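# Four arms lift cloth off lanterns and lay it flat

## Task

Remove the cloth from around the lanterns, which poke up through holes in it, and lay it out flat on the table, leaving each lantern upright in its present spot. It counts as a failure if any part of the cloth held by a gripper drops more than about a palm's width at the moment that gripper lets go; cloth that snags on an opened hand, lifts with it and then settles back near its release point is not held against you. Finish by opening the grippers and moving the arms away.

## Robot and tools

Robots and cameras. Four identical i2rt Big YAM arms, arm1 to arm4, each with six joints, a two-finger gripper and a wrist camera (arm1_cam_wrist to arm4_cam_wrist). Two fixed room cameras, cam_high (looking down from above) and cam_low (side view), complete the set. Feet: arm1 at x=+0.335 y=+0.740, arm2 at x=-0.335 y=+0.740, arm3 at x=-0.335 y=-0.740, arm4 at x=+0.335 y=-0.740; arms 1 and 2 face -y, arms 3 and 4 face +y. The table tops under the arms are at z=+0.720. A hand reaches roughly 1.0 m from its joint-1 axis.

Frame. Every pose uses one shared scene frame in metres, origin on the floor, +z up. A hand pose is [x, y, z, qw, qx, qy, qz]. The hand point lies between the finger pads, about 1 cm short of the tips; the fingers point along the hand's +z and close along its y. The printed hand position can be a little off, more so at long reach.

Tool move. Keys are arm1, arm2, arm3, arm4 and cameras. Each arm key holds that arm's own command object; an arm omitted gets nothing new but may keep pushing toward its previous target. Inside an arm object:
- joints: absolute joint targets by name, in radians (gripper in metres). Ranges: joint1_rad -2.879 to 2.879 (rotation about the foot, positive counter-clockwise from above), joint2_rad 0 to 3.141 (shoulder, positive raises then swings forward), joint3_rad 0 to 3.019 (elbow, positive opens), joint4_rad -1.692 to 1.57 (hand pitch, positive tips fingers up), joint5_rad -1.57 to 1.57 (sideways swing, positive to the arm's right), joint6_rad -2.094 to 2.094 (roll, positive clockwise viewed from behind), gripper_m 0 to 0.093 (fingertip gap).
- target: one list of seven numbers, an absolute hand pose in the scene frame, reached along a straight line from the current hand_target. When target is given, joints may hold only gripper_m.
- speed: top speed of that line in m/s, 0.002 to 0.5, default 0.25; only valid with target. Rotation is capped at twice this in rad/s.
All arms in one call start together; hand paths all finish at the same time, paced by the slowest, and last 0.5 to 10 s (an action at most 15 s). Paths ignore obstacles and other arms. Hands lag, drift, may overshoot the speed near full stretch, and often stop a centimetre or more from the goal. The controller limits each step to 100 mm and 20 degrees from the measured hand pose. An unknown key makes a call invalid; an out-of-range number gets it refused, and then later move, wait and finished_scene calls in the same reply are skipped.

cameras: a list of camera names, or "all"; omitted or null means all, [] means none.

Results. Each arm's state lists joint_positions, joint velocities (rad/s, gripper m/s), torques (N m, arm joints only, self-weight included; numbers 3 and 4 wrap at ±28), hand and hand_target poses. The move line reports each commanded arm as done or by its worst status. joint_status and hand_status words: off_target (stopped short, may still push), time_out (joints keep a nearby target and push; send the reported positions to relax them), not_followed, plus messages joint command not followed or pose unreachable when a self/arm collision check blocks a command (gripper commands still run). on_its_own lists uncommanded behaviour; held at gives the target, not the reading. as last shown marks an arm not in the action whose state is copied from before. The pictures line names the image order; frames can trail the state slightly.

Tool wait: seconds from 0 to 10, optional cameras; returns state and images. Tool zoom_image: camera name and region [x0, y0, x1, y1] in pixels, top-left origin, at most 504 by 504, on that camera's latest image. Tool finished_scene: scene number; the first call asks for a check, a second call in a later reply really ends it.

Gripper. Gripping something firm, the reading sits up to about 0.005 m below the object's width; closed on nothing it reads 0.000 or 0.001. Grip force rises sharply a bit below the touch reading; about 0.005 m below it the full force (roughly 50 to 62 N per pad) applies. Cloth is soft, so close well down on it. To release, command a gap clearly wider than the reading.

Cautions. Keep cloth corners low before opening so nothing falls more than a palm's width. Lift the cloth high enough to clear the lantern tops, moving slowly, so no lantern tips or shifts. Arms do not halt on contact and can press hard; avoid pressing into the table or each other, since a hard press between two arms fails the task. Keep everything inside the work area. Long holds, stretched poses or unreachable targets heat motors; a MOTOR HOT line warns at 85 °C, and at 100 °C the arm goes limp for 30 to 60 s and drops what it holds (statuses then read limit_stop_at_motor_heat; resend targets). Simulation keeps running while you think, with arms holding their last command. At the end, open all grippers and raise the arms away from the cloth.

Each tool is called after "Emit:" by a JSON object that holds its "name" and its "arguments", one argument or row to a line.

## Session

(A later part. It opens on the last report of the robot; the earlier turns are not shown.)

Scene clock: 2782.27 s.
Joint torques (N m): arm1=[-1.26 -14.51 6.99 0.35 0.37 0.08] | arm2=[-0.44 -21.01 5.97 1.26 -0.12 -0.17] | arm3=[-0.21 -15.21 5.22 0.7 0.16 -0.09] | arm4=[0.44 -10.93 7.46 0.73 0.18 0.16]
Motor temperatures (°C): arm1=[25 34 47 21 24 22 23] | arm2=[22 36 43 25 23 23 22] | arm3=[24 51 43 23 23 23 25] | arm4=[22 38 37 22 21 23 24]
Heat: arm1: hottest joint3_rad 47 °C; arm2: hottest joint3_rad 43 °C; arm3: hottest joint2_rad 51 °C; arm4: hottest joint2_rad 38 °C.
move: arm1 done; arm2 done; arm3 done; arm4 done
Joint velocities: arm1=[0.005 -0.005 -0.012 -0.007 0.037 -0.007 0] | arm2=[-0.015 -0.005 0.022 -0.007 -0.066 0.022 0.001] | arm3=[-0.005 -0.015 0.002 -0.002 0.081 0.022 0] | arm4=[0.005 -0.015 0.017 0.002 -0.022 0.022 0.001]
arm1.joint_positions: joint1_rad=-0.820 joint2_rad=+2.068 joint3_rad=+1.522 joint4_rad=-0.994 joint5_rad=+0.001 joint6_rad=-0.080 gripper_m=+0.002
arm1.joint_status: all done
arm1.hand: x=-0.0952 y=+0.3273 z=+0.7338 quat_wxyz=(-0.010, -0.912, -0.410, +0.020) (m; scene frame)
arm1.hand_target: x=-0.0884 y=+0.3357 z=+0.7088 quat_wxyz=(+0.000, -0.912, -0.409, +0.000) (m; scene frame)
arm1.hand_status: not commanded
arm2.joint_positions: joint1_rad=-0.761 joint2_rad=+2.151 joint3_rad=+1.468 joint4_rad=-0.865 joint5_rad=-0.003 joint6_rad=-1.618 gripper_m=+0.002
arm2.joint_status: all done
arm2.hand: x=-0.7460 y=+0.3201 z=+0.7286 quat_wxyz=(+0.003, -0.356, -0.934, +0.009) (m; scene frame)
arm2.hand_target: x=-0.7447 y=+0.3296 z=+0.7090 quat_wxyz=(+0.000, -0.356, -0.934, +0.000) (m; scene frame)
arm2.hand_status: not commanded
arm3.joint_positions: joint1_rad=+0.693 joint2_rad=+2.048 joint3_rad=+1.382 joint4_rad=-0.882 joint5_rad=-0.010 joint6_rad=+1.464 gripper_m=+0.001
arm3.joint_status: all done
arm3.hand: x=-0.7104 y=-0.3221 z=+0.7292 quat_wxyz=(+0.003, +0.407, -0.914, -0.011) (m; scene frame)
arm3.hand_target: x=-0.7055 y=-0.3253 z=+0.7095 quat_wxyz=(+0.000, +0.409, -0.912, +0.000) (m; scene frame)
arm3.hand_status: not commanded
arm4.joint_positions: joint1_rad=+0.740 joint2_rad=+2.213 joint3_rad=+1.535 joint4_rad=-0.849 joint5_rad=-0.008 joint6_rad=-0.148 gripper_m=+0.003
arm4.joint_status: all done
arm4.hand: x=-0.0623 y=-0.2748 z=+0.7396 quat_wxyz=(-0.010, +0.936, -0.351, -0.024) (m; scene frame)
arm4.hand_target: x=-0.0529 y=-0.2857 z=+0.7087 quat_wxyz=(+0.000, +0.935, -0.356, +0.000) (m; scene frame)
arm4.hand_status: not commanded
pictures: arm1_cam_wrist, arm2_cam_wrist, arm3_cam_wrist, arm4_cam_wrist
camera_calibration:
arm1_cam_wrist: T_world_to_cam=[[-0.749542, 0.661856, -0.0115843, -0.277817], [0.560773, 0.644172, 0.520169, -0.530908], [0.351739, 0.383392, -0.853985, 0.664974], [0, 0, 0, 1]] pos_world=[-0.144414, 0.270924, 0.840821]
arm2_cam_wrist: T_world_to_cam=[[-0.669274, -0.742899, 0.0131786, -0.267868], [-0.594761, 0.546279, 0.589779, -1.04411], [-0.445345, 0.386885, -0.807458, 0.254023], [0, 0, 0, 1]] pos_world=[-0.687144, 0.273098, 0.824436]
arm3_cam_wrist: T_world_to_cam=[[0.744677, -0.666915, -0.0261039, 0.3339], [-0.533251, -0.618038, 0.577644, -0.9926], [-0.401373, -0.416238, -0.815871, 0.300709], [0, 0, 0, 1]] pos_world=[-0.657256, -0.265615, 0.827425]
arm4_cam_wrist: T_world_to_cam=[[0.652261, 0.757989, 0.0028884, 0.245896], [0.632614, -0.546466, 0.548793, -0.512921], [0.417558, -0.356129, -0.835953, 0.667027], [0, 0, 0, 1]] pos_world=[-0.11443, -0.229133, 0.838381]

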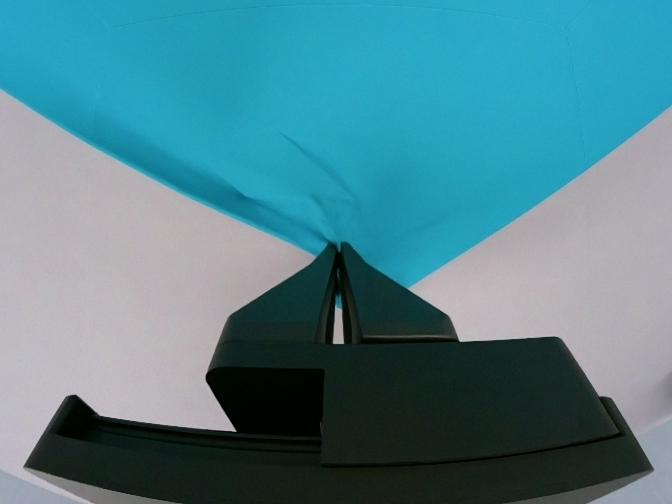

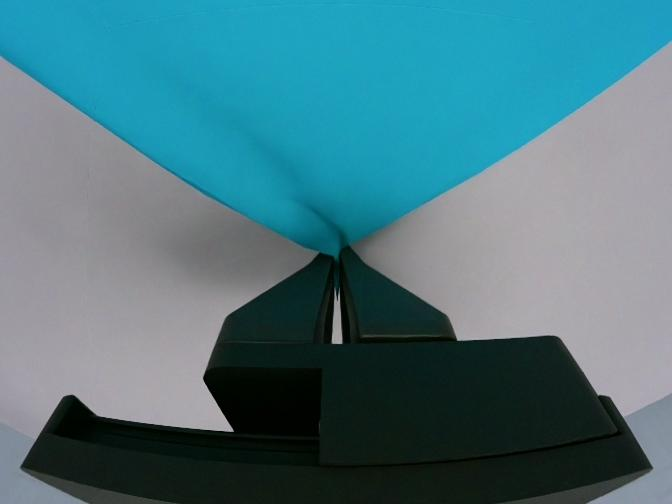

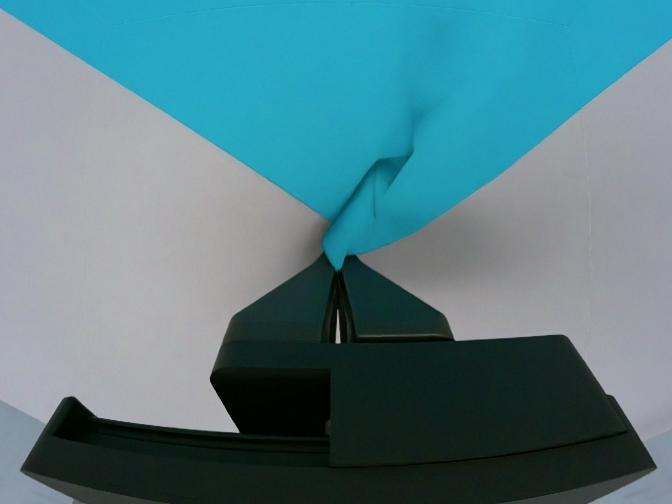

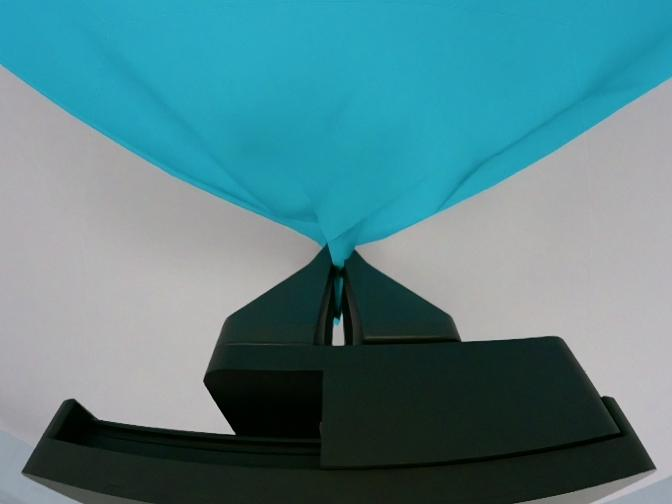

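Emit:
{"name": "zoom_image", "arguments": {
  "camera": "arm3_cam_wrist",
  "region": [260, 180, 420, 340]
}}

Emit:
{"name": "zoom_image", "arguments": {
  "camera": "arm1_cam_wrist",
  "region": [260, 180, 420, 340]
}}

Emit:
{"name": "zoom_image", "arguments": {
  "camera": "arm2_cam_wrist",
  "region": [260, 180, 420, 340]
}}

Scaled by 3.150 from the camera's 672x504 image, which has a finer 960x720 frame.

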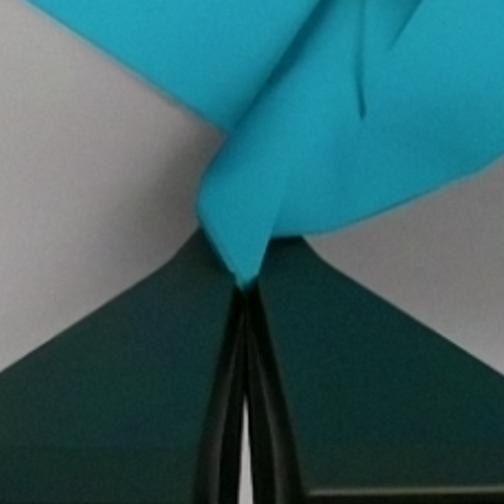

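Scaled by 3.150 from the camera's 672x504 image, which has a finer 960x720 frame.

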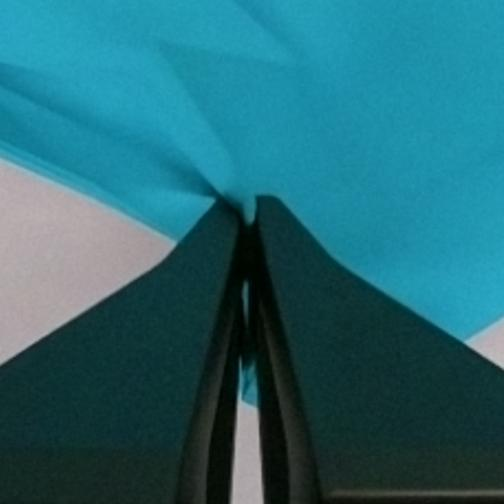

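Scaled by 3.150 from the camera's 672x504 image, which has a finer 960x720 frame.

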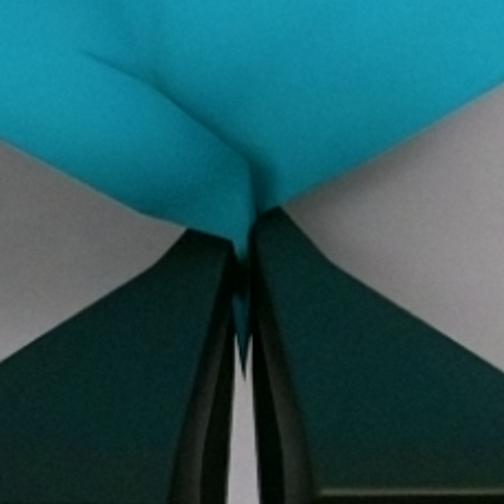

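Emit:
{"name": "move", "arguments": {
  "arm1": {"target": [-0.0885, 0.336, 0.775, 0, 0.9125, 0.4091, 0], "speed": 0.08},
  "arm2": {"target": [-0.7465, 0.329, 0.775, 0, 0.3559, 0.9345, 0], "speed": 0.08},
  "arm3": {"target": [-0.7065, -0.324, 0.775, 0, 0.4091, -0.9125, 0], "speed": 0.08},
  "arm4": {"target": [-0.0535, -0.285, 0.775, 0, 0.9345, -0.3559, 0], "speed": 0.08},
  "cameras": ["arm1_cam_wrist", "arm2_cam_wrist", "arm3_cam_wrist", "arm4_cam_wrist"]
}}

Emit:
{"name": "zoom_image", "arguments": {
  "camera": "arm3_cam_wrist",
  "region": [260, 180, 420, 340]
}}

Scene clock: 2791.20 s.
Joint torques (N m): arm1=[-1.26 -17.38 11.59 -0.61 0.29 0.08] | arm2=[-0.38 -24.18 8.61 -0.18 -0.08 -0.17] | arm3=[-0.38 -19.84 8.24 -0.57 0.18 -0.1] | arm4=[0.5 -13.74 9.17 -0.39 -0.07 0.15]
Motor temperatures (°C): arm1=[25 34 45 21 24 22 23] | arm2=[22 36 43 25 23 23 22] | arm3=[24 51 43 23 23 23 26] | arm4=[22 37 37 22 21 23 25]
Heat: arm1: hottest joint3_rad 45 °C; arm2: hottest joint3_rad 43 °C; arm3: hottest joint2_rad 51 °C; arm4: hottest joint2_rad 37 °C.
move: arm1 off_target; arm2 off_target; arm3 off_target; arm4 done
Joint velocities: arm1=[-0.015 0.005 -0.007 -0.007 -0.051 -0.007 0.001] | arm2=[-0.005 0.005 0.027 -0.012 -0.066 0.095 -0.001] | arm3=[-0.015 -0.005 -0.007 0.017 -0.022 -0.037 0.001] | arm4=[-0.005 -0.015 0.012 -0.002 0.037 0.081 0]
arm1.joint_positions: joint1_rad=-0.820 joint2_rad=+2.032 joint3_rad=+1.522 joint4_rad=-1.107 joint5_rad=+0.001 joint6_rad=-0.080 gripper_m=+0.002
arm1.joint_status: not commanded
arm1.hand: x=-0.0786 y=+0.3435 z=+0.7537 quat_wxyz=(+0.003, -0.912, -0.410, -0.017) (m; scene frame)
arm1.hand_target: x=-0.0883 y=+0.3362 z=+0.7750 quat_wxyz=(+0.000, -0.913, -0.409, +0.000) (m; scene frame)
arm1.hand_status: off_target (0.025 m and 2.0 deg from the pose sent, 0.043 m and 2.5 deg at the start)
arm2.joint_positions: joint1_rad=-0.762 joint2_rad=+2.089 joint3_rad=+1.468 joint4_rad=-0.963 joint5_rad=-0.003 joint6_rad=-1.619 gripper_m=+0.002
arm2.joint_status: not commanded
arm2.hand: x=-0.7376 y=+0.3289 z=+0.7632 quat_wxyz=(-0.004, -0.355, -0.935, -0.008) (m; scene frame)
arm2.hand_target: x=-0.7466 y=+0.3287 z=+0.7750 quat_wxyz=(+0.000, -0.356, -0.935, +0.000) (m; scene frame)
arm2.hand_status: off_target (0.015 m and 1.0 deg from the pose sent, 0.047 m and 1.1 deg at the start)
arm3.joint_positions: joint1_rad=+0.693 joint2_rad=+2.009 joint3_rad=+1.382 joint4_rad=-0.992 joint5_rad=-0.010 joint6_rad=+1.464 gripper_m=+0.001
arm3.joint_status: not commanded
arm3.hand: x=-0.6970 y=-0.3375 z=+0.7503 quat_wxyz=(-0.008, +0.406, -0.913, +0.022) (m; scene frame)
arm3.hand_target: x=-0.7064 y=-0.3241 z=+0.7747 quat_wxyz=(+0.000, +0.409, -0.913, +0.000) (m; scene frame)
arm3.hand_status: off_target (0.030 m and 2.7 deg from the pose sent, 0.046 m and 1.3 deg at the start)
arm4.joint_positions: joint1_rad=+0.739 joint2_rad=+2.150 joint3_rad=+1.535 joint4_rad=-0.946 joint5_rad=-0.002 joint6_rad=-0.148 gripper_m=+0.003
arm4.joint_status: not commanded
arm4.hand: x=-0.0539 y=-0.2821 z=+0.7758 quat_wxyz=(-0.004, +0.936, -0.352, -0.008) (m; scene frame)
arm4.hand_target: x=-0.0533 y=-0.2850 z=+0.7752 quat_wxyz=(+0.000, +0.935, -0.356, +0.000) (m; scene frame)
arm4.hand_status: done (0.003 m and 1.2 deg from the pose sent, 0.038 m and 3.0 deg at the start)
pictures: arm1_cam_wrist, arm2_cam_wrist, arm3_cam_wrist, arm4_cam_wrist
camera_calibration:
arm1_cam_wrist: T_world_to_cam=[[-0.749035, 0.662289, -0.0178866, -0.271167], [0.529625, 0.614778, 0.584419, -0.601838], [0.398051, 0.428277, -0.811255, 0.625898], [0, 0, 0, 1]] pos_world=[-0.133504, 0.281529, 0.854638]
arm2_cam_wrist: T_world_to_cam=[[-0.668345, -0.743495, -0.0230254, -0.227597], [-0.610277, 0.530368, 0.588449, -1.06951], [-0.425297, 0.407339, -0.808207, 0.290903], [0, 0, 0, 1]] pos_world=[-0.681091, 0.279522, 0.859222]
arm3_cam_wrist: T_world_to_cam=[[0.743745, -0.667037, 0.0436469, 0.261188], [-0.560927, -0.58725, 0.583523, -1.02046], [-0.3636, -0.458475, -0.810923, 0.325348], [0, 0, 0, 1]] pos_world=[-0.648365, -0.27588, 0.847895]
arm4_cam_wrist: T_world_to_cam=[[0.653551, 0.756873, 0.00379313, 0.244918], [0.616922, -0.535595, 0.576668, -0.561568], [0.438496, -0.374542, -0.81697, 0.672438], [0, 0, 0, 1]] pos_world=[-0.108485, -0.234289, 0.872271]

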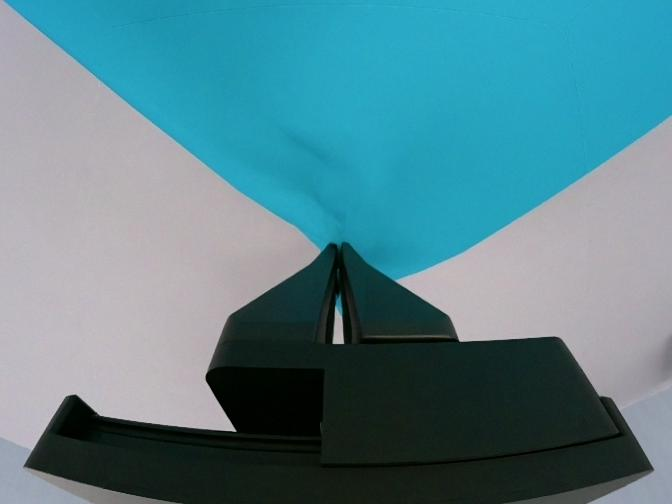

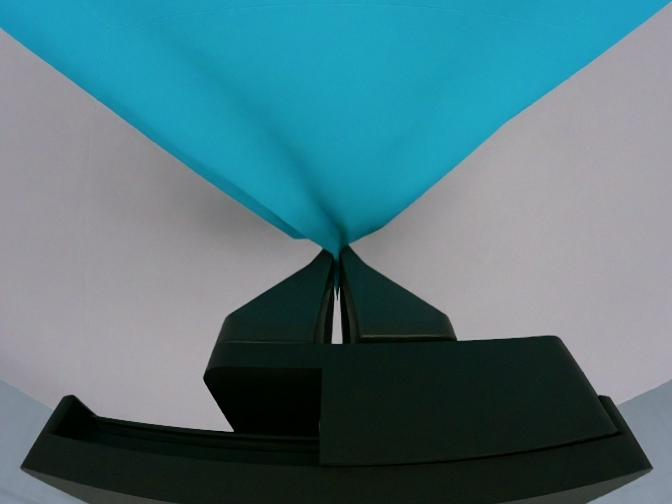

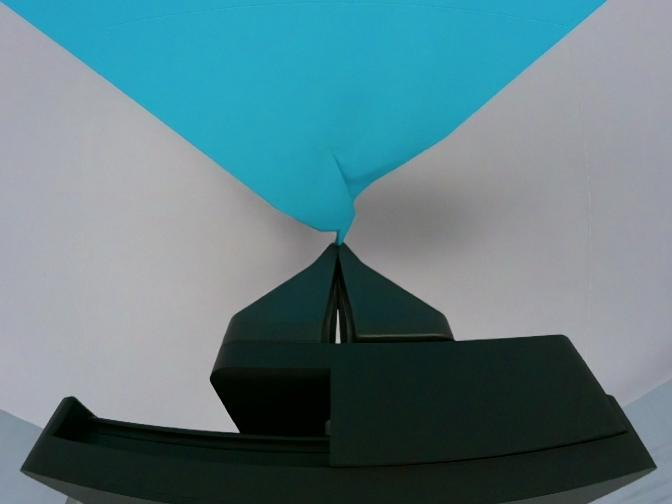

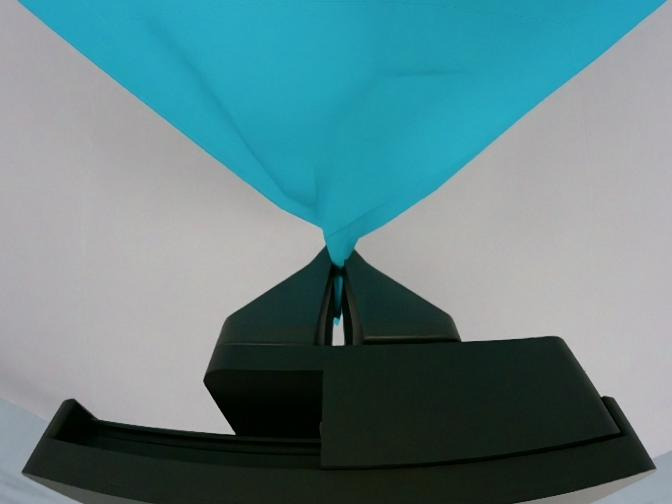

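Scaled by 3.150 from the camera's 672x504 image, which has a finer 960x720 frame.

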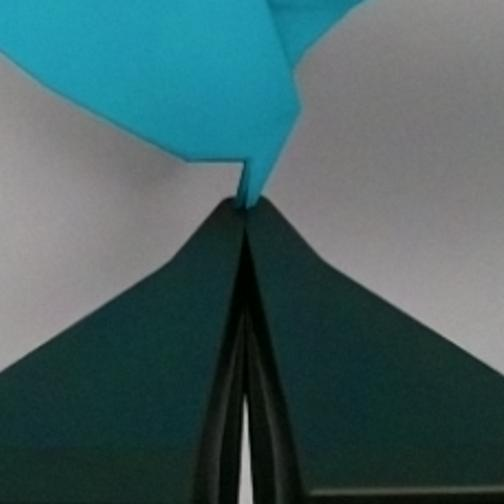

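Emit:
{"name": "move", "arguments": {
  "arm3": {"target": [-0.7085, -0.322, 0.722, 0, 0.4091, -0.9125, 0], "speed": 0.08},
  "cameras": []
}}

Emit:
{"name": "move", "arguments": {
  "arm3": {"joints": {"gripper_m": 0.08}},
  "cameras": ["arm3_cam_wrist"]
}}

Emit:
{"name": "move", "arguments": {
  "arm3": {"target": [-0.7065, -0.322, 0.785, 0, 0.4091, -0.9125, 0], "speed": 0.1},
  "cameras": ["arm3_cam_wrist"]
}}

Scene clock: 2797.83 s.
Joint torques (N m): arm1=[-1.55 -17.44 11.58 -0.77 0.32 0.05] | arm2=[-0.5 -24.06 8.62 -0.23 -0.08 -0.18] | arm3=[-0.26 -16.32 6.45 0.57 0.18 -0.1] | arm4=[0.56 -13.8 9.17 -0.4 -0.08 0.15]
Motor temperatures (°C): arm1=[25 34 45 21 24 22 24] | arm2=[22 37 43 25 23 23 23] | arm3=[24 51 42 23 23 23 26] | arm4=[22 37 37 22 21 23 25]
Heat: arm1: hottest joint3_rad 45 °C; arm2: hottest joint3_rad 43 °C; arm3: hottest joint2_rad 51 °C; arm4: hottest joint2_rad 37 °C.
move: arm3 done
Joint velocities: arm1=[0.005 -0.015 0.002 -0.007 0.007 -0.037 -0.001] | arm2=[-0.005 -0.005 0.007 0.002 -0.066 -0.022 0] | arm3=[-0.015 -0.005 0.002 0.002 0.022 -0.037 -0.001] | arm4=[0.005 -0.015 0.007 0.007 -0.022 -0.037 0]
arm1.joint_positions: joint1_rad=-0.820 joint2_rad=+2.032 joint3_rad=+1.522 joint4_rad=-1.107 joint5_rad=+0.001 joint6_rad=-0.080 gripper_m=+0.002
arm1.joint_status: not commanded
arm1.hand: x=-0.0786 y=+0.3435 z=+0.7537 quat_wxyz=(+0.003, -0.912, -0.410, -0.017) (m; scene frame)
arm1.hand_target: x=-0.0883 y=+0.3362 z=+0.7750 quat_wxyz=(+0.000, -0.913, -0.409, +0.000) (m; scene frame)
arm1.hand_status: not commanded
arm2.joint_positions: joint1_rad=-0.762 joint2_rad=+2.089 joint3_rad=+1.468 joint4_rad=-0.963 joint5_rad=-0.003 joint6_rad=-1.619 gripper_m=+0.002
arm2.joint_status: not commanded
arm2.hand: x=-0.7376 y=+0.3289 z=+0.7632 quat_wxyz=(-0.004, -0.355, -0.935, -0.008) (m; scene frame)
arm2.hand_target: x=-0.7466 y=+0.3287 z=+0.7750 quat_wxyz=(+0.000, -0.356, -0.935, +0.000) (m; scene frame)
arm2.hand_status: not commanded
arm3.joint_positions: joint1_rad=+0.693 joint2_rad=+2.047 joint3_rad=+1.382 joint4_rad=-0.912 joint5_rad=-0.011 joint6_rad=+1.464 gripper_m=+0.001
arm3.joint_status: not commanded
arm3.hand: x=-0.7060 y=-0.3273 z=+0.7300 quat_wxyz=(-0.001, +0.407, -0.914, +0.002) (m; scene frame)
arm3.hand_target: x=-0.7082 y=-0.3226 z=+0.7222 quat_wxyz=(+0.000, +0.409, -0.912, +0.000) (m; scene frame)
arm3.hand_status: done (0.010 m and 0.4 deg from the pose sent, 0.034 m and 2.7 deg at the start)
arm4.joint_positions: joint1_rad=+0.739 joint2_rad=+2.150 joint3_rad=+1.535 joint4_rad=-0.946 joint5_rad=-0.002 joint6_rad=-0.148 gripper_m=+0.003
arm4.joint_status: not commanded
arm4.hand: x=-0.0539 y=-0.2821 z=+0.7758 quat_wxyz=(-0.004, +0.936, -0.352, -0.008) (m; scene frame)
arm4.hand_target: x=-0.0533 y=-0.2851 z=+0.7752 quat_wxyz=(+0.000, +0.935, -0.356, +0.000) (m; scene frame)
arm4.hand_status: not commanded
pictures: none
No camera images: "cameras" was empty.

Scene clock: 2798.50 s.
Joint torques (N m): arm1=[-1.2 -17.55 11.54 -0.91 0.32 0.06] | arm2=[-0.5 -24.12 8.62 -0.17 -0.08 -0.18] | arm3=[-0.26 -16.15 6.6 0.38 0.18 -0.09] | arm4=[0.5 -13.8 9.17 -0.39 -0.09 0.15]
Motor temperatures (°C): arm1=[25 34 45 21 24 22 24] | arm2=[22 37 43 25 23 23 23] | arm3=[24 50 42 23 23 23 26] | arm4=[22 37 37 22 21 23 25]
Heat: arm1: hottest joint3_rad 45 °C; arm2: hottest joint3_rad 43 °C; arm3: hottest joint2_rad 50 °C; arm4: hottest joint2_rad 37 °C.
move: arm3 done
Joint velocities: arm1=[0.005 0.005 -0.002 -0.012 0.022 0.066 0] | arm2=[-0.015 0.005 0.007 -0.007 -0.066 0.007 0.001] | arm3=[-0.005 -0.034 -0.002 -0.012 -0.007 0.081 -0.001] | arm4=[-0.005 -0.015 -0.002 0.007 0.022 0.022 0]
arm1, arm2: as last shown
arm3.joint_positions: joint1_rad=+0.693 joint2_rad=+2.047 joint3_rad=+1.382 joint4_rad=-0.907 joint5_rad=-0.011 joint6_rad=+1.464 gripper_m=+0.080
arm3.joint_status: all done
arm3.hand: x=-0.7068 y=-0.3264 z=+0.7300 quat_wxyz=(+0.000, +0.407, -0.914, +0.000) (m; scene frame)
arm3.hand_target: x=-0.7083 y=-0.3225 z=+0.7222 quat_wxyz=(+0.000, +0.409, -0.912, +0.000) (m; scene frame)
arm3.hand_status: not commanded
arm4.joint_positions: joint1_rad=+0.739 joint2_rad=+2.150 joint3_rad=+1.535 joint4_rad=-0.946 joint5_rad=-0.002 joint6_rad=-0.148 gripper_m=+0.003
arm4.joint_status: not commanded
arm4.hand: x=-0.0539 y=-0.2821 z=+0.7758 quat_wxyz=(-0.005, +0.936, -0.352, -0.008) (m; scene frame)
arm4.hand_target: x=-0.0533 y=-0.2851 z=+0.7752 quat_wxyz=(+0.000, +0.935, -0.356, +0.000) (m; scene frame)
arm4.hand_status: not commanded
pictures: arm3_cam_wrist
camera_calibration:
arm3_cam_wrist: T_world_to_cam=[[0.744732, -0.667353, -0.0038197, 0.31205], [-0.541767, -0.607907, 0.580463, -0.998568], [-0.389696, -0.43022, -0.814278, 0.303631], [0, 0, 0, 1]] pos_world=[-0.655062, -0.268161, 0.828064]

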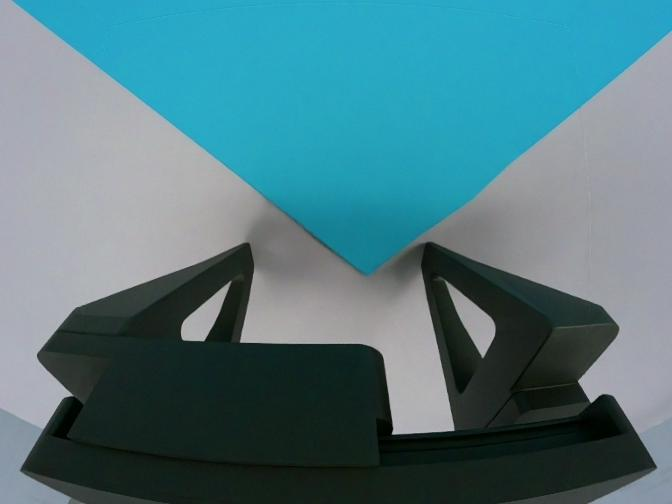

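Scene clock: 2799.70 s.
Joint torques (N m): arm1=[-1.26 -17.2 11.45 -0.73 0.26 0.04] | arm2=[-0.44 -24 8.59 -0.2 -0.08 -0.17] | arm3=[-0.62 -19.43 9.16 -0.58 0.21 -0.12] | arm4=[0.5 -13.8 9.18 -0.39 -0.09 0.15]
Motor temperatures (°C): arm1=[25 34 45 21 24 22 24] | arm2=[22 37 43 25 23 23 23] | arm3=[24 50 42 23 23 23 26] | arm4=[22 37 37 22 21 23 25]
Heat: arm1: hottest joint3_rad 45 °C; arm2: hottest joint3_rad 43 °C; arm3: hottest joint2_rad 50 °C; arm4: hottest joint2_rad 37 °C.
move: arm3 off_target
Joint velocities: arm1=[-0.005 0.005 -0.002 -0.002 -0.007 0.037 0] | arm2=[-0.005 -0.005 0.012 -0.012 -0.022 -0.139 0] | arm3=[-0.015 -0.024 0.027 -0.012 0.051 -0.037 0] | arm4=[0.005 0.005 -0.002 -0.002 0.007 0.007 0.001]
arm1, arm2, arm4: as last shown
arm3.joint_positions: joint1_rad=+0.693 joint2_rad=+1.995 joint3_rad=+1.382 joint4_rad=-1.016 joint5_rad=-0.011 joint6_rad=+1.464 gripper_m=+0.080
arm3.joint_status: not commanded
arm3.hand: x=-0.6948 y=-0.3403 z=+0.7579 quat_wxyz=(-0.009, +0.406, -0.913, +0.027) (m; scene frame)
arm3.hand_target: x=-0.7063 y=-0.3223 z=+0.7848 quat_wxyz=(+0.000, +0.409, -0.913, +0.000) (m; scene frame)
arm3.hand_status: off_target (0.035 m and 3.3 deg from the pose sent, 0.055 m and 0.3 deg at the start)
pictures: arm3_cam_wrist
camera_calibration:
arm3_cam_wrist: T_world_to_cam=[[0.743367, -0.666778, 0.0530321, 0.250072], [-0.564398, -0.582722, 0.584714, -1.02703], [-0.358971, -0.464588, -0.809504, 0.331043], [0, 0, 0, 1]] pos_world=[-0.646712, -0.277931, 0.855236]

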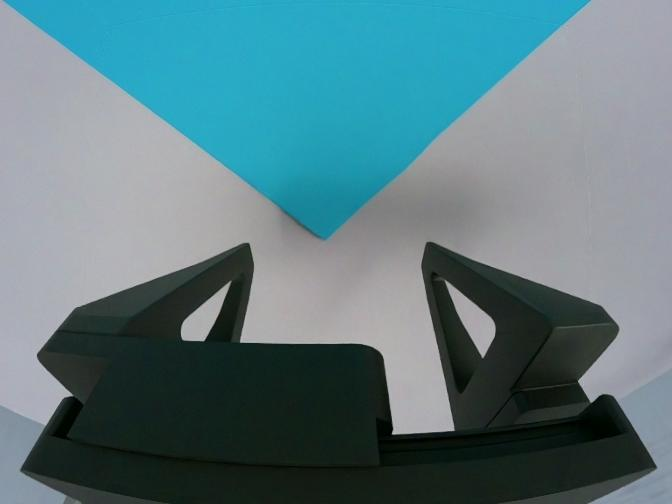

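Emit:
{"name": "move", "arguments": {
  "arm3": {"target": [-0.6815, -0.3106, 0.795, 0, 0.4091, -0.9125, 0], "speed": 0.1},
  "cameras": []
}}

Emit:
{"name": "move", "arguments": {
  "arm3": {"target": [-0.6815, -0.3106, 0.706, 0, 0.4091, -0.9125, 0], "speed": 0.07},
  "cameras": ["arm3_cam_wrist"]
}}

Scene clock: 2809.03 s.
Joint torques (N m): arm1=[-1.08 -17.38 11.52 -0.72 0.3 0.06] | arm2=[-0.44 -24.12 8.59 -0.18 -0.08 -0.17] | arm3=[-0.21 -19.84 8.08 -0.51 0.17 -0.16] | arm4=[0.5 -13.74 9.17 -0.39 -0.09 0.15]
Motor temperatures (°C): arm1=[25 33 45 21 24 22 24] | arm2=[22 37 43 25 23 23 23] | arm3=[24 50 43 23 23 23 26] | arm4=[22 37 37 22 21 23 26]
Heat: arm1: hottest joint3_rad 45 °C; arm2: hottest joint3_rad 43 °C; arm3: hottest joint2_rad 50 °C; arm4: hottest joint2_rad 37 °C.
move: arm3 off_target
Joint velocities: arm1=[-0.005 0.005 -0.027 -0.012 -0.037 0.007 -0.001] | arm2=[-0.005 -0.005 0.002 -0.002 0.051 0.007 -0.001] | arm3=[-0.005 -0.015 0.007 -0.007 0.037 0.007 0] | arm4=[-0.015 -0.005 -0.012 -0.017 -0.022 0.051 0]
arm1, arm2, arm4: as last shown
arm3.joint_positions: joint1_rad=+0.639 joint2_rad=+1.974 joint3_rad=+1.382 joint4_rad=-1.028 joint5_rad=-0.011 joint6_rad=+1.418 gripper_m=+0.080
arm3.joint_status: not commanded
arm3.hand: x=-0.6728 y=-0.3214 z=+0.7696 quat_wxyz=(-0.006, +0.403, -0.915, +0.023) (m; scene frame)
arm3.hand_target: x=-0.6819 y=-0.3107 z=+0.7948 quat_wxyz=(+0.000, +0.409, -0.912, +0.000) (m; scene frame)
arm3.hand_status: off_target (0.029 m and 2.8 deg from the pose sent, 0.049 m and 3.3 deg at the start)
pictures: none
No camera images: "cameras" was empty.

Scene clock: 2810.80 s.
Joint torques (N m): arm1=[-1.14 -17.85 11.43 -0.58 0.3 0.09] | arm2=[-0.56 -24.12 8.62 -0.16 -0.08 -0.17] | arm3=[0.15 -14.56 4.98 1.35 0.2 -0.13] | arm4=[0.5 -13.74 9.17 -0.39 -0.1 0.15]
Motor temperatures (°C): arm1=[25 33 45 21 24 22 24] | arm2=[22 37 43 25 23 23 23] | arm3=[24 50 42 23 23 23 26] | arm4=[22 38 37 22 21 23 26]
Heat: arm1: hottest joint3_rad 45 °C; arm2: hottest joint3_rad 43 °C; arm3: hottest joint2_rad 50 °C; arm4: hottest joint2_rad 38 °C.
move: arm3 off_target
Joint velocities: arm1=[-0.005 -0.015 -0.017 0.002 0.007 -0.066 -0.003] | arm2=[-0.005 0.015 -0.022 -0.007 0.066 0.051 0] | arm3=[0.005 -0.005 -0.002 0.007 0.051 0.081 0] | arm4=[-0.024 -0.005 -0.007 -0.007 -0.007 0.022 0]
arm1, arm2, arm4: as last shown
arm3.joint_positions: joint1_rad=+0.639 joint2_rad=+2.037 joint3_rad=+1.363 joint4_rad=-0.884 joint5_rad=-0.011 joint6_rad=+1.417 gripper_m=+0.080
arm3.joint_status: not commanded
arm3.hand: x=-0.6827 y=-0.3086 z=+0.7298 quat_wxyz=(+0.002, +0.403, -0.915, -0.007) (m; scene frame)
arm3.hand_target: x=-0.6806 y=-0.3120 z=+0.7072 quat_wxyz=(+0.000, +0.409, -0.912, +0.000) (m; scene frame)
arm3.hand_status: off_target (0.024 m and 1.1 deg from the pose sent, 0.065 m and 2.8 deg at the start)
pictures: arm3_cam_wrist
camera_calibration:
arm3_cam_wrist: T_world_to_cam=[[0.739881, -0.672514, -0.0173335, 0.310918], [-0.540772, -0.609874, 0.579327, -0.973636], [-0.400177, -0.41926, -0.814911, 0.317228], [0, 0, 0, 1]] pos_world=[-0.62961, -0.251697, 0.827956]

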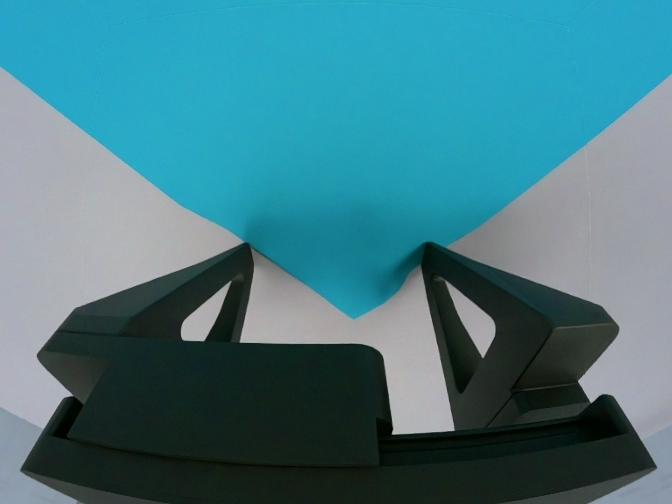

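Emit:
{"name": "move", "arguments": {
  "arm3": {"joints": {"gripper_m": 0.0}},
  "cameras": ["arm3_cam_wrist"]
}}

Emit:
{"name": "zoom_image", "arguments": {
  "camera": "arm3_cam_wrist",
  "region": [260, 180, 420, 340]
}}

Scene clock: 2813.90 s.
Joint torques (N m): arm1=[-1.44 -17.44 11.55 -0.72 0.27 0.07] | arm2=[-0.44 -24.12 8.59 -0.21 -0.05 -0.18] | arm3=[0.32 -14.45 5.05 0.77 0.09 -0.12] | arm4=[0.5 -13.74 9.13 -0.39 -0.09 0.15]
Motor temperatures (°C): arm1=[25 33 45 21 24 22 24] | arm2=[22 38 43 25 23 23 23] | arm3=[24 50 42 23 23 23 26] | arm4=[22 38 37 22 21 23 26]
Heat: arm1: hottest joint3_rad 45 °C; arm2: hottest joint3_rad 43 °C; arm3: hottest joint2_rad 50 °C; arm4: hottest joint2_rad 38 °C.
move: arm3 off_target
Joint velocities: arm1=[0.005 -0.024 -0.002 0.012 -0.066 0.037 0] | arm2=[-0.005 -0.005 -0.017 -0.007 0.022 -0.007 0] | arm3=[-0.005 -0.015 -0.007 0.017 -0.051 0.007 0] | arm4=[-0.015 -0.024 -0.022 -0.012 -0.007 -0.007 0]
arm1, arm4: as last shown
arm2.joint_positions: joint1_rad=-0.762 joint2_rad=+2.089 joint3_rad=+1.468 joint4_rad=-0.963 joint5_rad=-0.003 joint6_rad=-1.619 gripper_m=+0.002
arm2.joint_status: not commanded
arm2.hand: x=-0.7375 y=+0.3288 z=+0.7632 quat_wxyz=(-0.004, -0.355, -0.935, -0.008) (m; scene frame)
arm2.hand_target: x=-0.7466 y=+0.3287 z=+0.7750 quat_wxyz=(+0.000, -0.356, -0.935, +0.000) (m; scene frame)
arm2.hand_status: not commanded
arm3.joint_positions: joint1_rad=+0.636 joint2_rad=+2.035 joint3_rad=+1.363 joint4_rad=-0.870 joint5_rad=-0.008 joint6_rad=+1.417 gripper_m=+0.003
arm3.joint_status: gripper_m off_target (ended at +0.003, target +0.000)
arm3.hand: x=-0.6838 y=-0.3042 z=+0.7311 quat_wxyz=(+0.003, +0.402, -0.915, -0.015) (m; scene frame)
arm3.hand_target: x=-0.6805 y=-0.3120 z=+0.7072 quat_wxyz=(+0.000, +0.409, -0.912, +0.000) (m; scene frame)
arm3.hand_status: not commanded
pictures: arm3_cam_wrist
camera_calibration:
arm3_cam_wrist: T_world_to_cam=[[0.738468, -0.673443, -0.0337705, 0.32543], [-0.537223, -0.617884, 0.574117, -0.968555], [-0.407501, -0.405825, -0.818076, 0.321069], [0, 0, 0, 1]] pos_world=[-0.629813, -0.248999, 0.829713]

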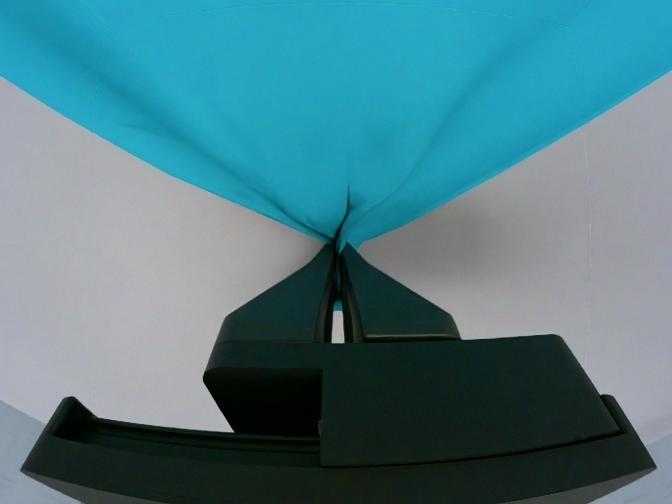

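Scaled by 3.150 from the camera's 672x504 image, which has a finer 960x720 frame.

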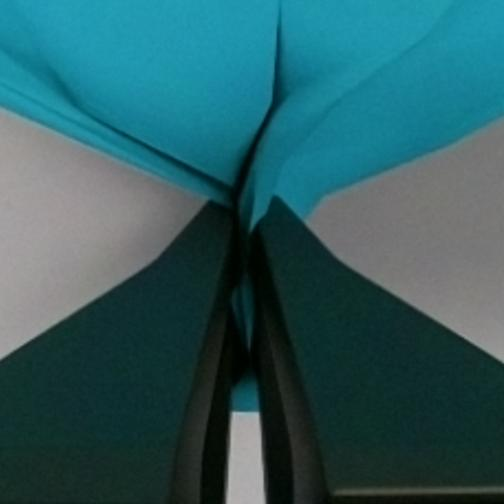

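Emit:
{"name": "move", "arguments": {
  "arm1": {"target": [-0.095, 0.33, 0.84, 0, 0.9125, 0.4091, 0], "speed": 0.08},
  "arm2": {"target": [-0.757, 0.325, 0.84, 0, 0.3559, 0.9345, 0], "speed": 0.08},
  "arm3": {"target": [-0.719, -0.314, 0.84, 0, 0.4091, -0.9125, 0], "speed": 0.08},
  "arm4": {"target": [-0.057, -0.282, 0.84, 0, 0.9345, -0.3559, 0], "speed": 0.08},
  "cameras": ["cam_high", "cam_low", "arm3_cam_wrist", "arm1_cam_wrist"]
}}

Emit:
{"name": "zoom_image", "arguments": {
  "camera": "cam_high",
  "region": [265, 180, 455, 332]
}}

Scene clock: 2827.07 s.
Joint torques (N m): arm1=[-1.2 -17.9 12.72 -0.69 0.4 0.07] | arm2=[-1.14 -23.82 12.1 -0.49 0.16 -0.19] | arm3=[2.02 -20.42 9.76 -0.61 -0.1 0.16] | arm4=[0.56 -13.98 11.47 -0.72 -0.1 0.16]
Motor temperatures (°C): arm1=[25 33 45 21 24 22 24] | arm2=[22 38 43 25 23 23 23] | arm3=[24 49 42 23 23 23 26] | arm4=[22 38 37 22 21 23 26]
Heat: arm1: hottest joint3_rad 45 °C; arm2: hottest joint3_rad 43 °C; arm3: hottest joint2_rad 49 °C; arm4: hottest joint2_rad 38 °C.
move: arm1 off_target; arm2 off_target; arm3 off_target; arm4 off_target
Joint velocities: arm1=[0.005 0.005 -0.007 0.007 0.037 0.022 0] | arm2=[-0.005 0.005 -0.012 -0.017 0.037 -0.095 0.001] | arm3=[-0.005 -0.005 0.012 -0.002 -0.081 -0.007 0] | arm4=[-0.005 0.005 0.012 -0.007 -0.007 -0.066 0]
arm1.joint_positions: joint1_rad=-0.819 joint2_rad=+1.998 joint3_rad=+1.631 joint4_rad=-1.264 joint5_rad=+0.001 joint6_rad=-0.080 gripper_m=+0.002
arm1.joint_status: not commanded
arm1.hand: x=-0.0848 y=+0.3374 z=+0.8113 quat_wxyz=(+0.006, -0.911, -0.411, -0.023) (m; scene frame)
arm1.hand_target: x=-0.0947 y=+0.3302 z=+0.8400 quat_wxyz=(+0.000, -0.912, -0.409, +0.000) (m; scene frame)
arm1.hand_status: off_target (0.031 m and 2.7 deg from the pose sent, 0.089 m and 2.0 deg at the start)
arm2.joint_positions: joint1_rad=-0.762 joint2_rad=+2.030 joint3_rad=+1.519 joint4_rad=-1.107 joint5_rad=-0.009 joint6_rad=-1.625 gripper_m=+0.002
arm2.joint_status: not commanded
arm2.hand: x=-0.7343 y=+0.3307 z=+0.8129 quat_wxyz=(-0.014, -0.353, -0.935, -0.022) (m; scene frame)
arm2.hand_target: x=-0.7567 y=+0.3257 z=+0.8398 quat_wxyz=(+0.000, -0.356, -0.934, +0.000) (m; scene frame)
arm2.hand_status: off_target (0.036 m and 3.0 deg from the pose sent, 0.079 m and 1.0 deg at the start)
arm3.joint_positions: joint1_rad=+0.664 joint2_rad=+1.972 joint3_rad=+1.490 joint4_rad=-1.157 joint5_rad=-0.003 joint6_rad=+1.445 gripper_m=+0.003
arm3.joint_status: not commanded
arm3.hand: x=-0.6928 y=-0.3173 z=+0.8061 quat_wxyz=(-0.013, +0.402, -0.915, +0.031) (m; scene frame)
arm3.hand_target: x=-0.7184 y=-0.3142 z=+0.8391 quat_wxyz=(+0.000, +0.409, -0.913, +0.000) (m; scene frame)
arm3.hand_status: off_target (0.043 m and 4.0 deg from the pose sent, 0.115 m and 2.0 deg at the start)
arm4.joint_positions: joint1_rad=+0.739 joint2_rad=+2.077 joint3_rad=+1.575 joint4_rad=-1.077 joint5_rad=-0.002 joint6_rad=-0.148 gripper_m=+0.003
arm4.joint_status: not commanded
arm4.hand: x=-0.0521 y=-0.2847 z=+0.8306 quat_wxyz=(+0.000, +0.936, -0.352, +0.000) (m; scene frame)
arm4.hand_target: x=-0.0567 y=-0.2825 z=+0.8404 quat_wxyz=(+0.000, +0.935, -0.356, +0.000) (m; scene frame)
arm4.hand_status: off_target (0.011 m and 0.5 deg from the pose sent, 0.064 m and 1.2 deg at the start)
pictures: arm1_cam_wrist, arm3_cam_wrist, cam_high, cam_low
camera_calibration:
arm1_cam_wrist: T_world_to_cam=[[-0.749417, 0.661827, -0.0189569, -0.269759], [0.523439, 0.609761, 0.59515, -0.636009], [0.405445, 0.436093, -0.803391, 0.669308], [0, 0, 0, 1]] pos_world=[-0.140618, 0.274467, 0.911123]
arm3_cam_wrist: T_world_to_cam=[[0.736545, -0.673412, 0.0633837, 0.246204], [-0.576236, -0.575653, 0.580151, -1.04296], [-0.354194, -0.463832, -0.812039, 0.387042], [0, 0, 0, 1]] pos_world=[-0.645242, -0.255062, 0.90376]

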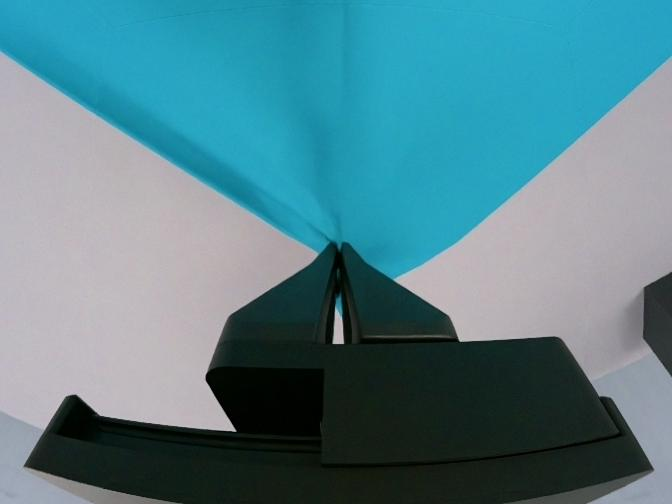

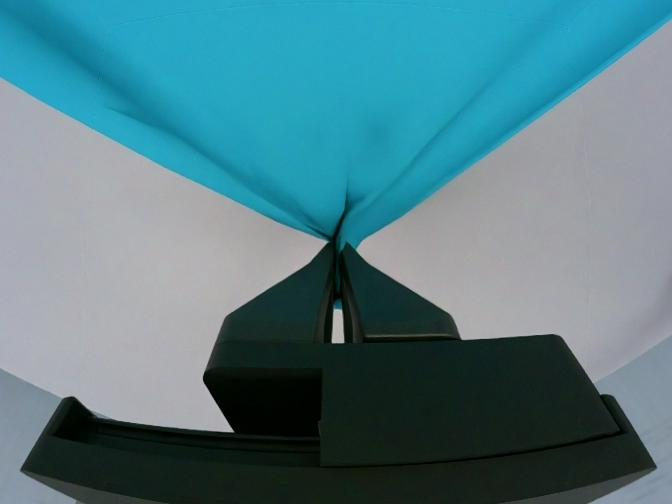

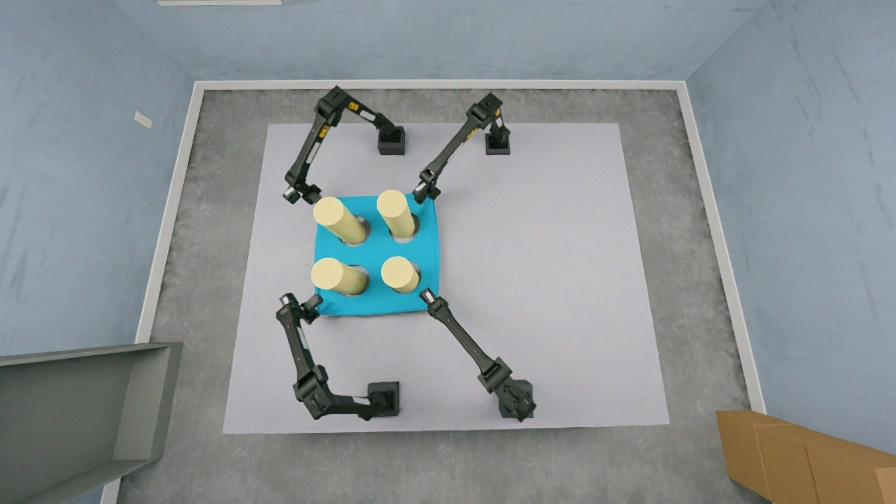

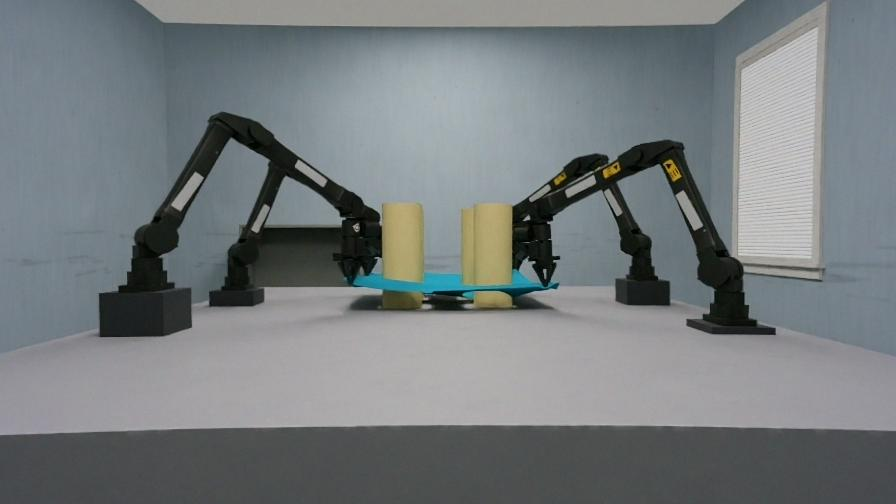

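Scaled by 2.653.

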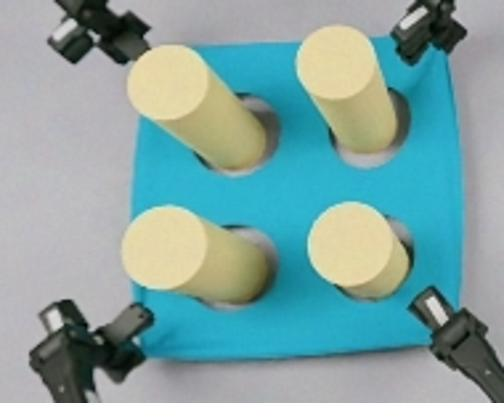

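Emit:
{"name": "zoom_image", "arguments": {
  "camera": "cam_high",
  "region": [300, 180, 430, 310]
}}

Scaled by 3.877.

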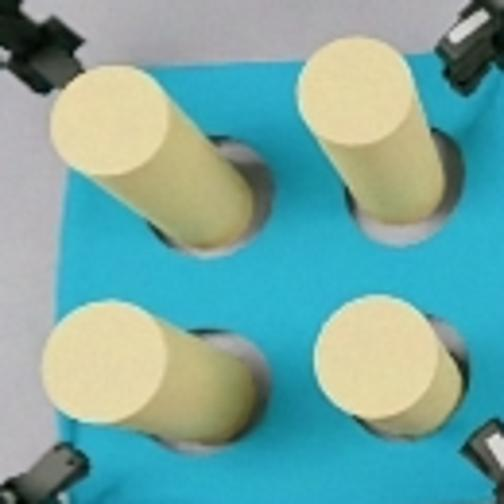

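Emit:
{"name": "move", "arguments": {
  "arm1": {"target": [-0.107, 0.32, 0.85, 0, 0.9125, 0.4091, 0], "speed": 0.06},
  "arm2": {"target": [-0.757, 0.319, 0.85, 0, 0.3559, 0.9345, 0], "speed": 0.06},
  "arm3": {"target": [-0.722, -0.307, 0.85, 0, 0.4091, -0.9125, 0], "speed": 0.06},
  "arm4": {"target": [-0.068, -0.276, 0.85, 0, 0.9345, -0.3559, 0], "speed": 0.06},
  "cameras": ["cam_high", "cam_low"]
}}

Emit:
{"name": "zoom_image", "arguments": {
  "camera": "cam_high",
  "region": [300, 180, 430, 310]
}}

Scene clock: 2843.80 s.
Joint torques (N m): arm1=[-1.38 -15.97 13.6 -0.61 0.37 0.02] | arm2=[-0.62 -24.53 12.3 -0.42 0.15 -0.12] | arm3=[1.67 -20.19 10.13 -0.5 -0.12 0.08] | arm4=[1.03 -12.98 12.44 -0.39 -0.04 0.19]
Motor temperatures (°C): arm1=[25 33 49 21 24 22 25] | arm2=[22 36 45 25 23 23 23] | arm3=[24 49 43 23 24 23 27] | arm4=[22 37 38 22 21 23 26]
Heat: arm1: hottest joint3_rad 49 °C; arm2: hottest joint3_rad 45 °C; arm3: hottest joint2_rad 49 °C; arm4: hottest joint3_rad 38 °C.
move: arm1 off_target; arm2 off_target; arm3 off_target; arm4 done
Joint velocities: arm1=[-0.005 0.005 -0.002 0.007 -0.022 -0.051 0.001] | arm2=[0.005 0.005 -0.012 -0.002 -0.022 -0.037 0] | arm3=[-0.015 0.005 -0.012 0.007 -0.037 0.022 0] | arm4=[0.005 -0.015 -0.002 -0.007 -0.066 0.007 0.001]
arm1.joint_positions: joint1_rad=-0.819 joint2_rad=+1.999 joint3_rad=+1.705 joint4_rad=-1.317 joint5_rad=+0.001 joint6_rad=-0.080 gripper_m=+0.002
arm1.joint_status: not commanded
arm1.hand: x=-0.0947 y=+0.3281 z=+0.8376 quat_wxyz=(+0.002, -0.912, -0.411, -0.014) (m; scene frame)
arm1.hand_target: x=-0.1066 y=+0.3202 z=+0.8498 quat_wxyz=(+0.000, -0.912, -0.409, +0.000) (m; scene frame)
arm1.hand_status: off_target (0.019 m and 1.6 deg from the pose sent, 0.048 m and 2.7 deg at the start)
arm2.joint_positions: joint1_rad=-0.762 joint2_rad=+2.029 joint3_rad=+1.542 joint4_rad=-1.137 joint5_rad=-0.009 joint6_rad=-1.626 gripper_m=+0.002
arm2.joint_status: not commanded
arm2.hand: x=-0.7364 y=+0.3285 z=+0.8215 quat_wxyz=(-0.015, -0.352, -0.935, -0.024) (m; scene frame)
arm2.hand_target: x=-0.7565 y=+0.3199 z=+0.8503 quat_wxyz=(+0.000, -0.356, -0.934, +0.000) (m; scene frame)
arm2.hand_status: off_target (0.036 m and 3.3 deg from the pose sent, 0.045 m and 3.0 deg at the start)
arm3.joint_positions: joint1_rad=+0.664 joint2_rad=+1.972 joint3_rad=+1.524 joint4_rad=-1.191 joint5_rad=-0.003 joint6_rad=+1.445 gripper_m=+0.003
arm3.joint_status: not commanded
arm3.hand: x=-0.6967 y=-0.3129 z=+0.8178 quat_wxyz=(-0.013, +0.402, -0.915, +0.031) (m; scene frame)
arm3.hand_target: x=-0.7213 y=-0.3081 z=+0.8499 quat_wxyz=(+0.001, +0.410, -0.912, +0.000) (m; scene frame)
arm3.hand_status: off_target (0.041 m and 4.0 deg from the pose sent, 0.054 m and 4.0 deg at the start)
arm4.joint_positions: joint1_rad=+0.741 joint2_rad=+2.077 joint3_rad=+1.624 joint4_rad=-1.125 joint5_rad=-0.003 joint6_rad=-0.142 gripper_m=+0.003
arm4.joint_status: not commanded
arm4.hand: x=-0.0588 y=-0.2791 z=+0.8473 quat_wxyz=(+0.000, +0.936, -0.353, +0.000) (m; scene frame)
arm4.hand_target: x=-0.0677 y=-0.2764 z=+0.8501 quat_wxyz=(+0.000, +0.935, -0.356, +0.000) (m; scene frame)
arm4.hand_status: done (0.010 m and 0.3 deg from the pose sent, 0.027 m and 0.5 deg at the start)
pictures: cam_high, cam_low

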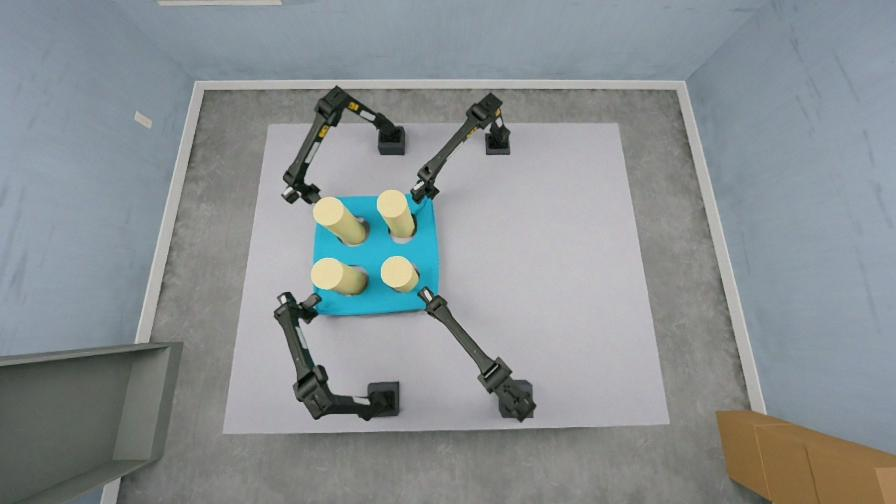

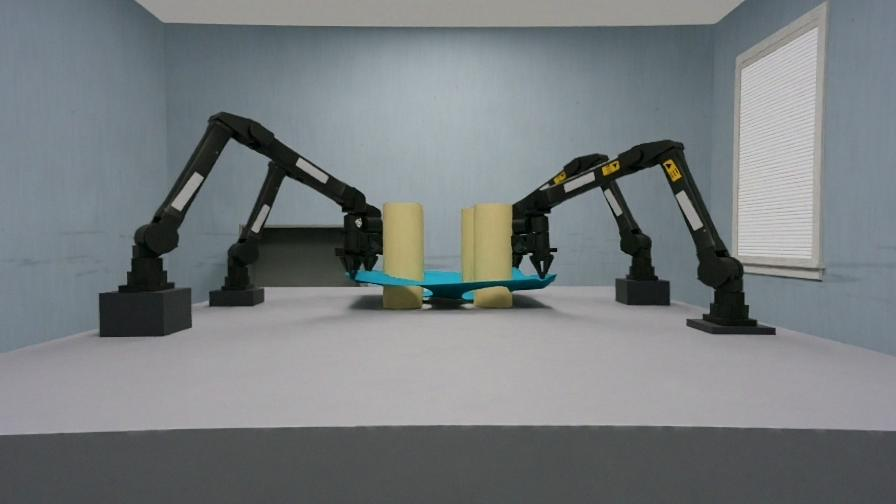

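Scaled by 3.877.

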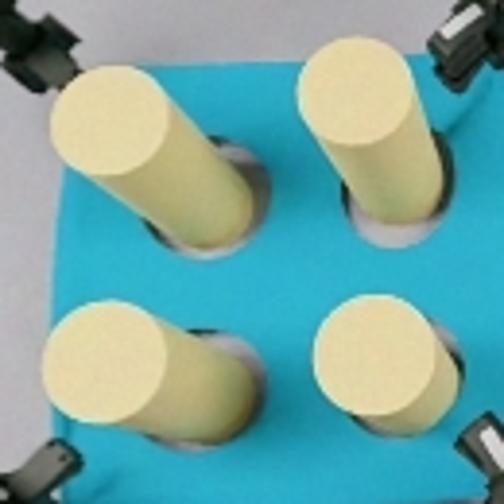

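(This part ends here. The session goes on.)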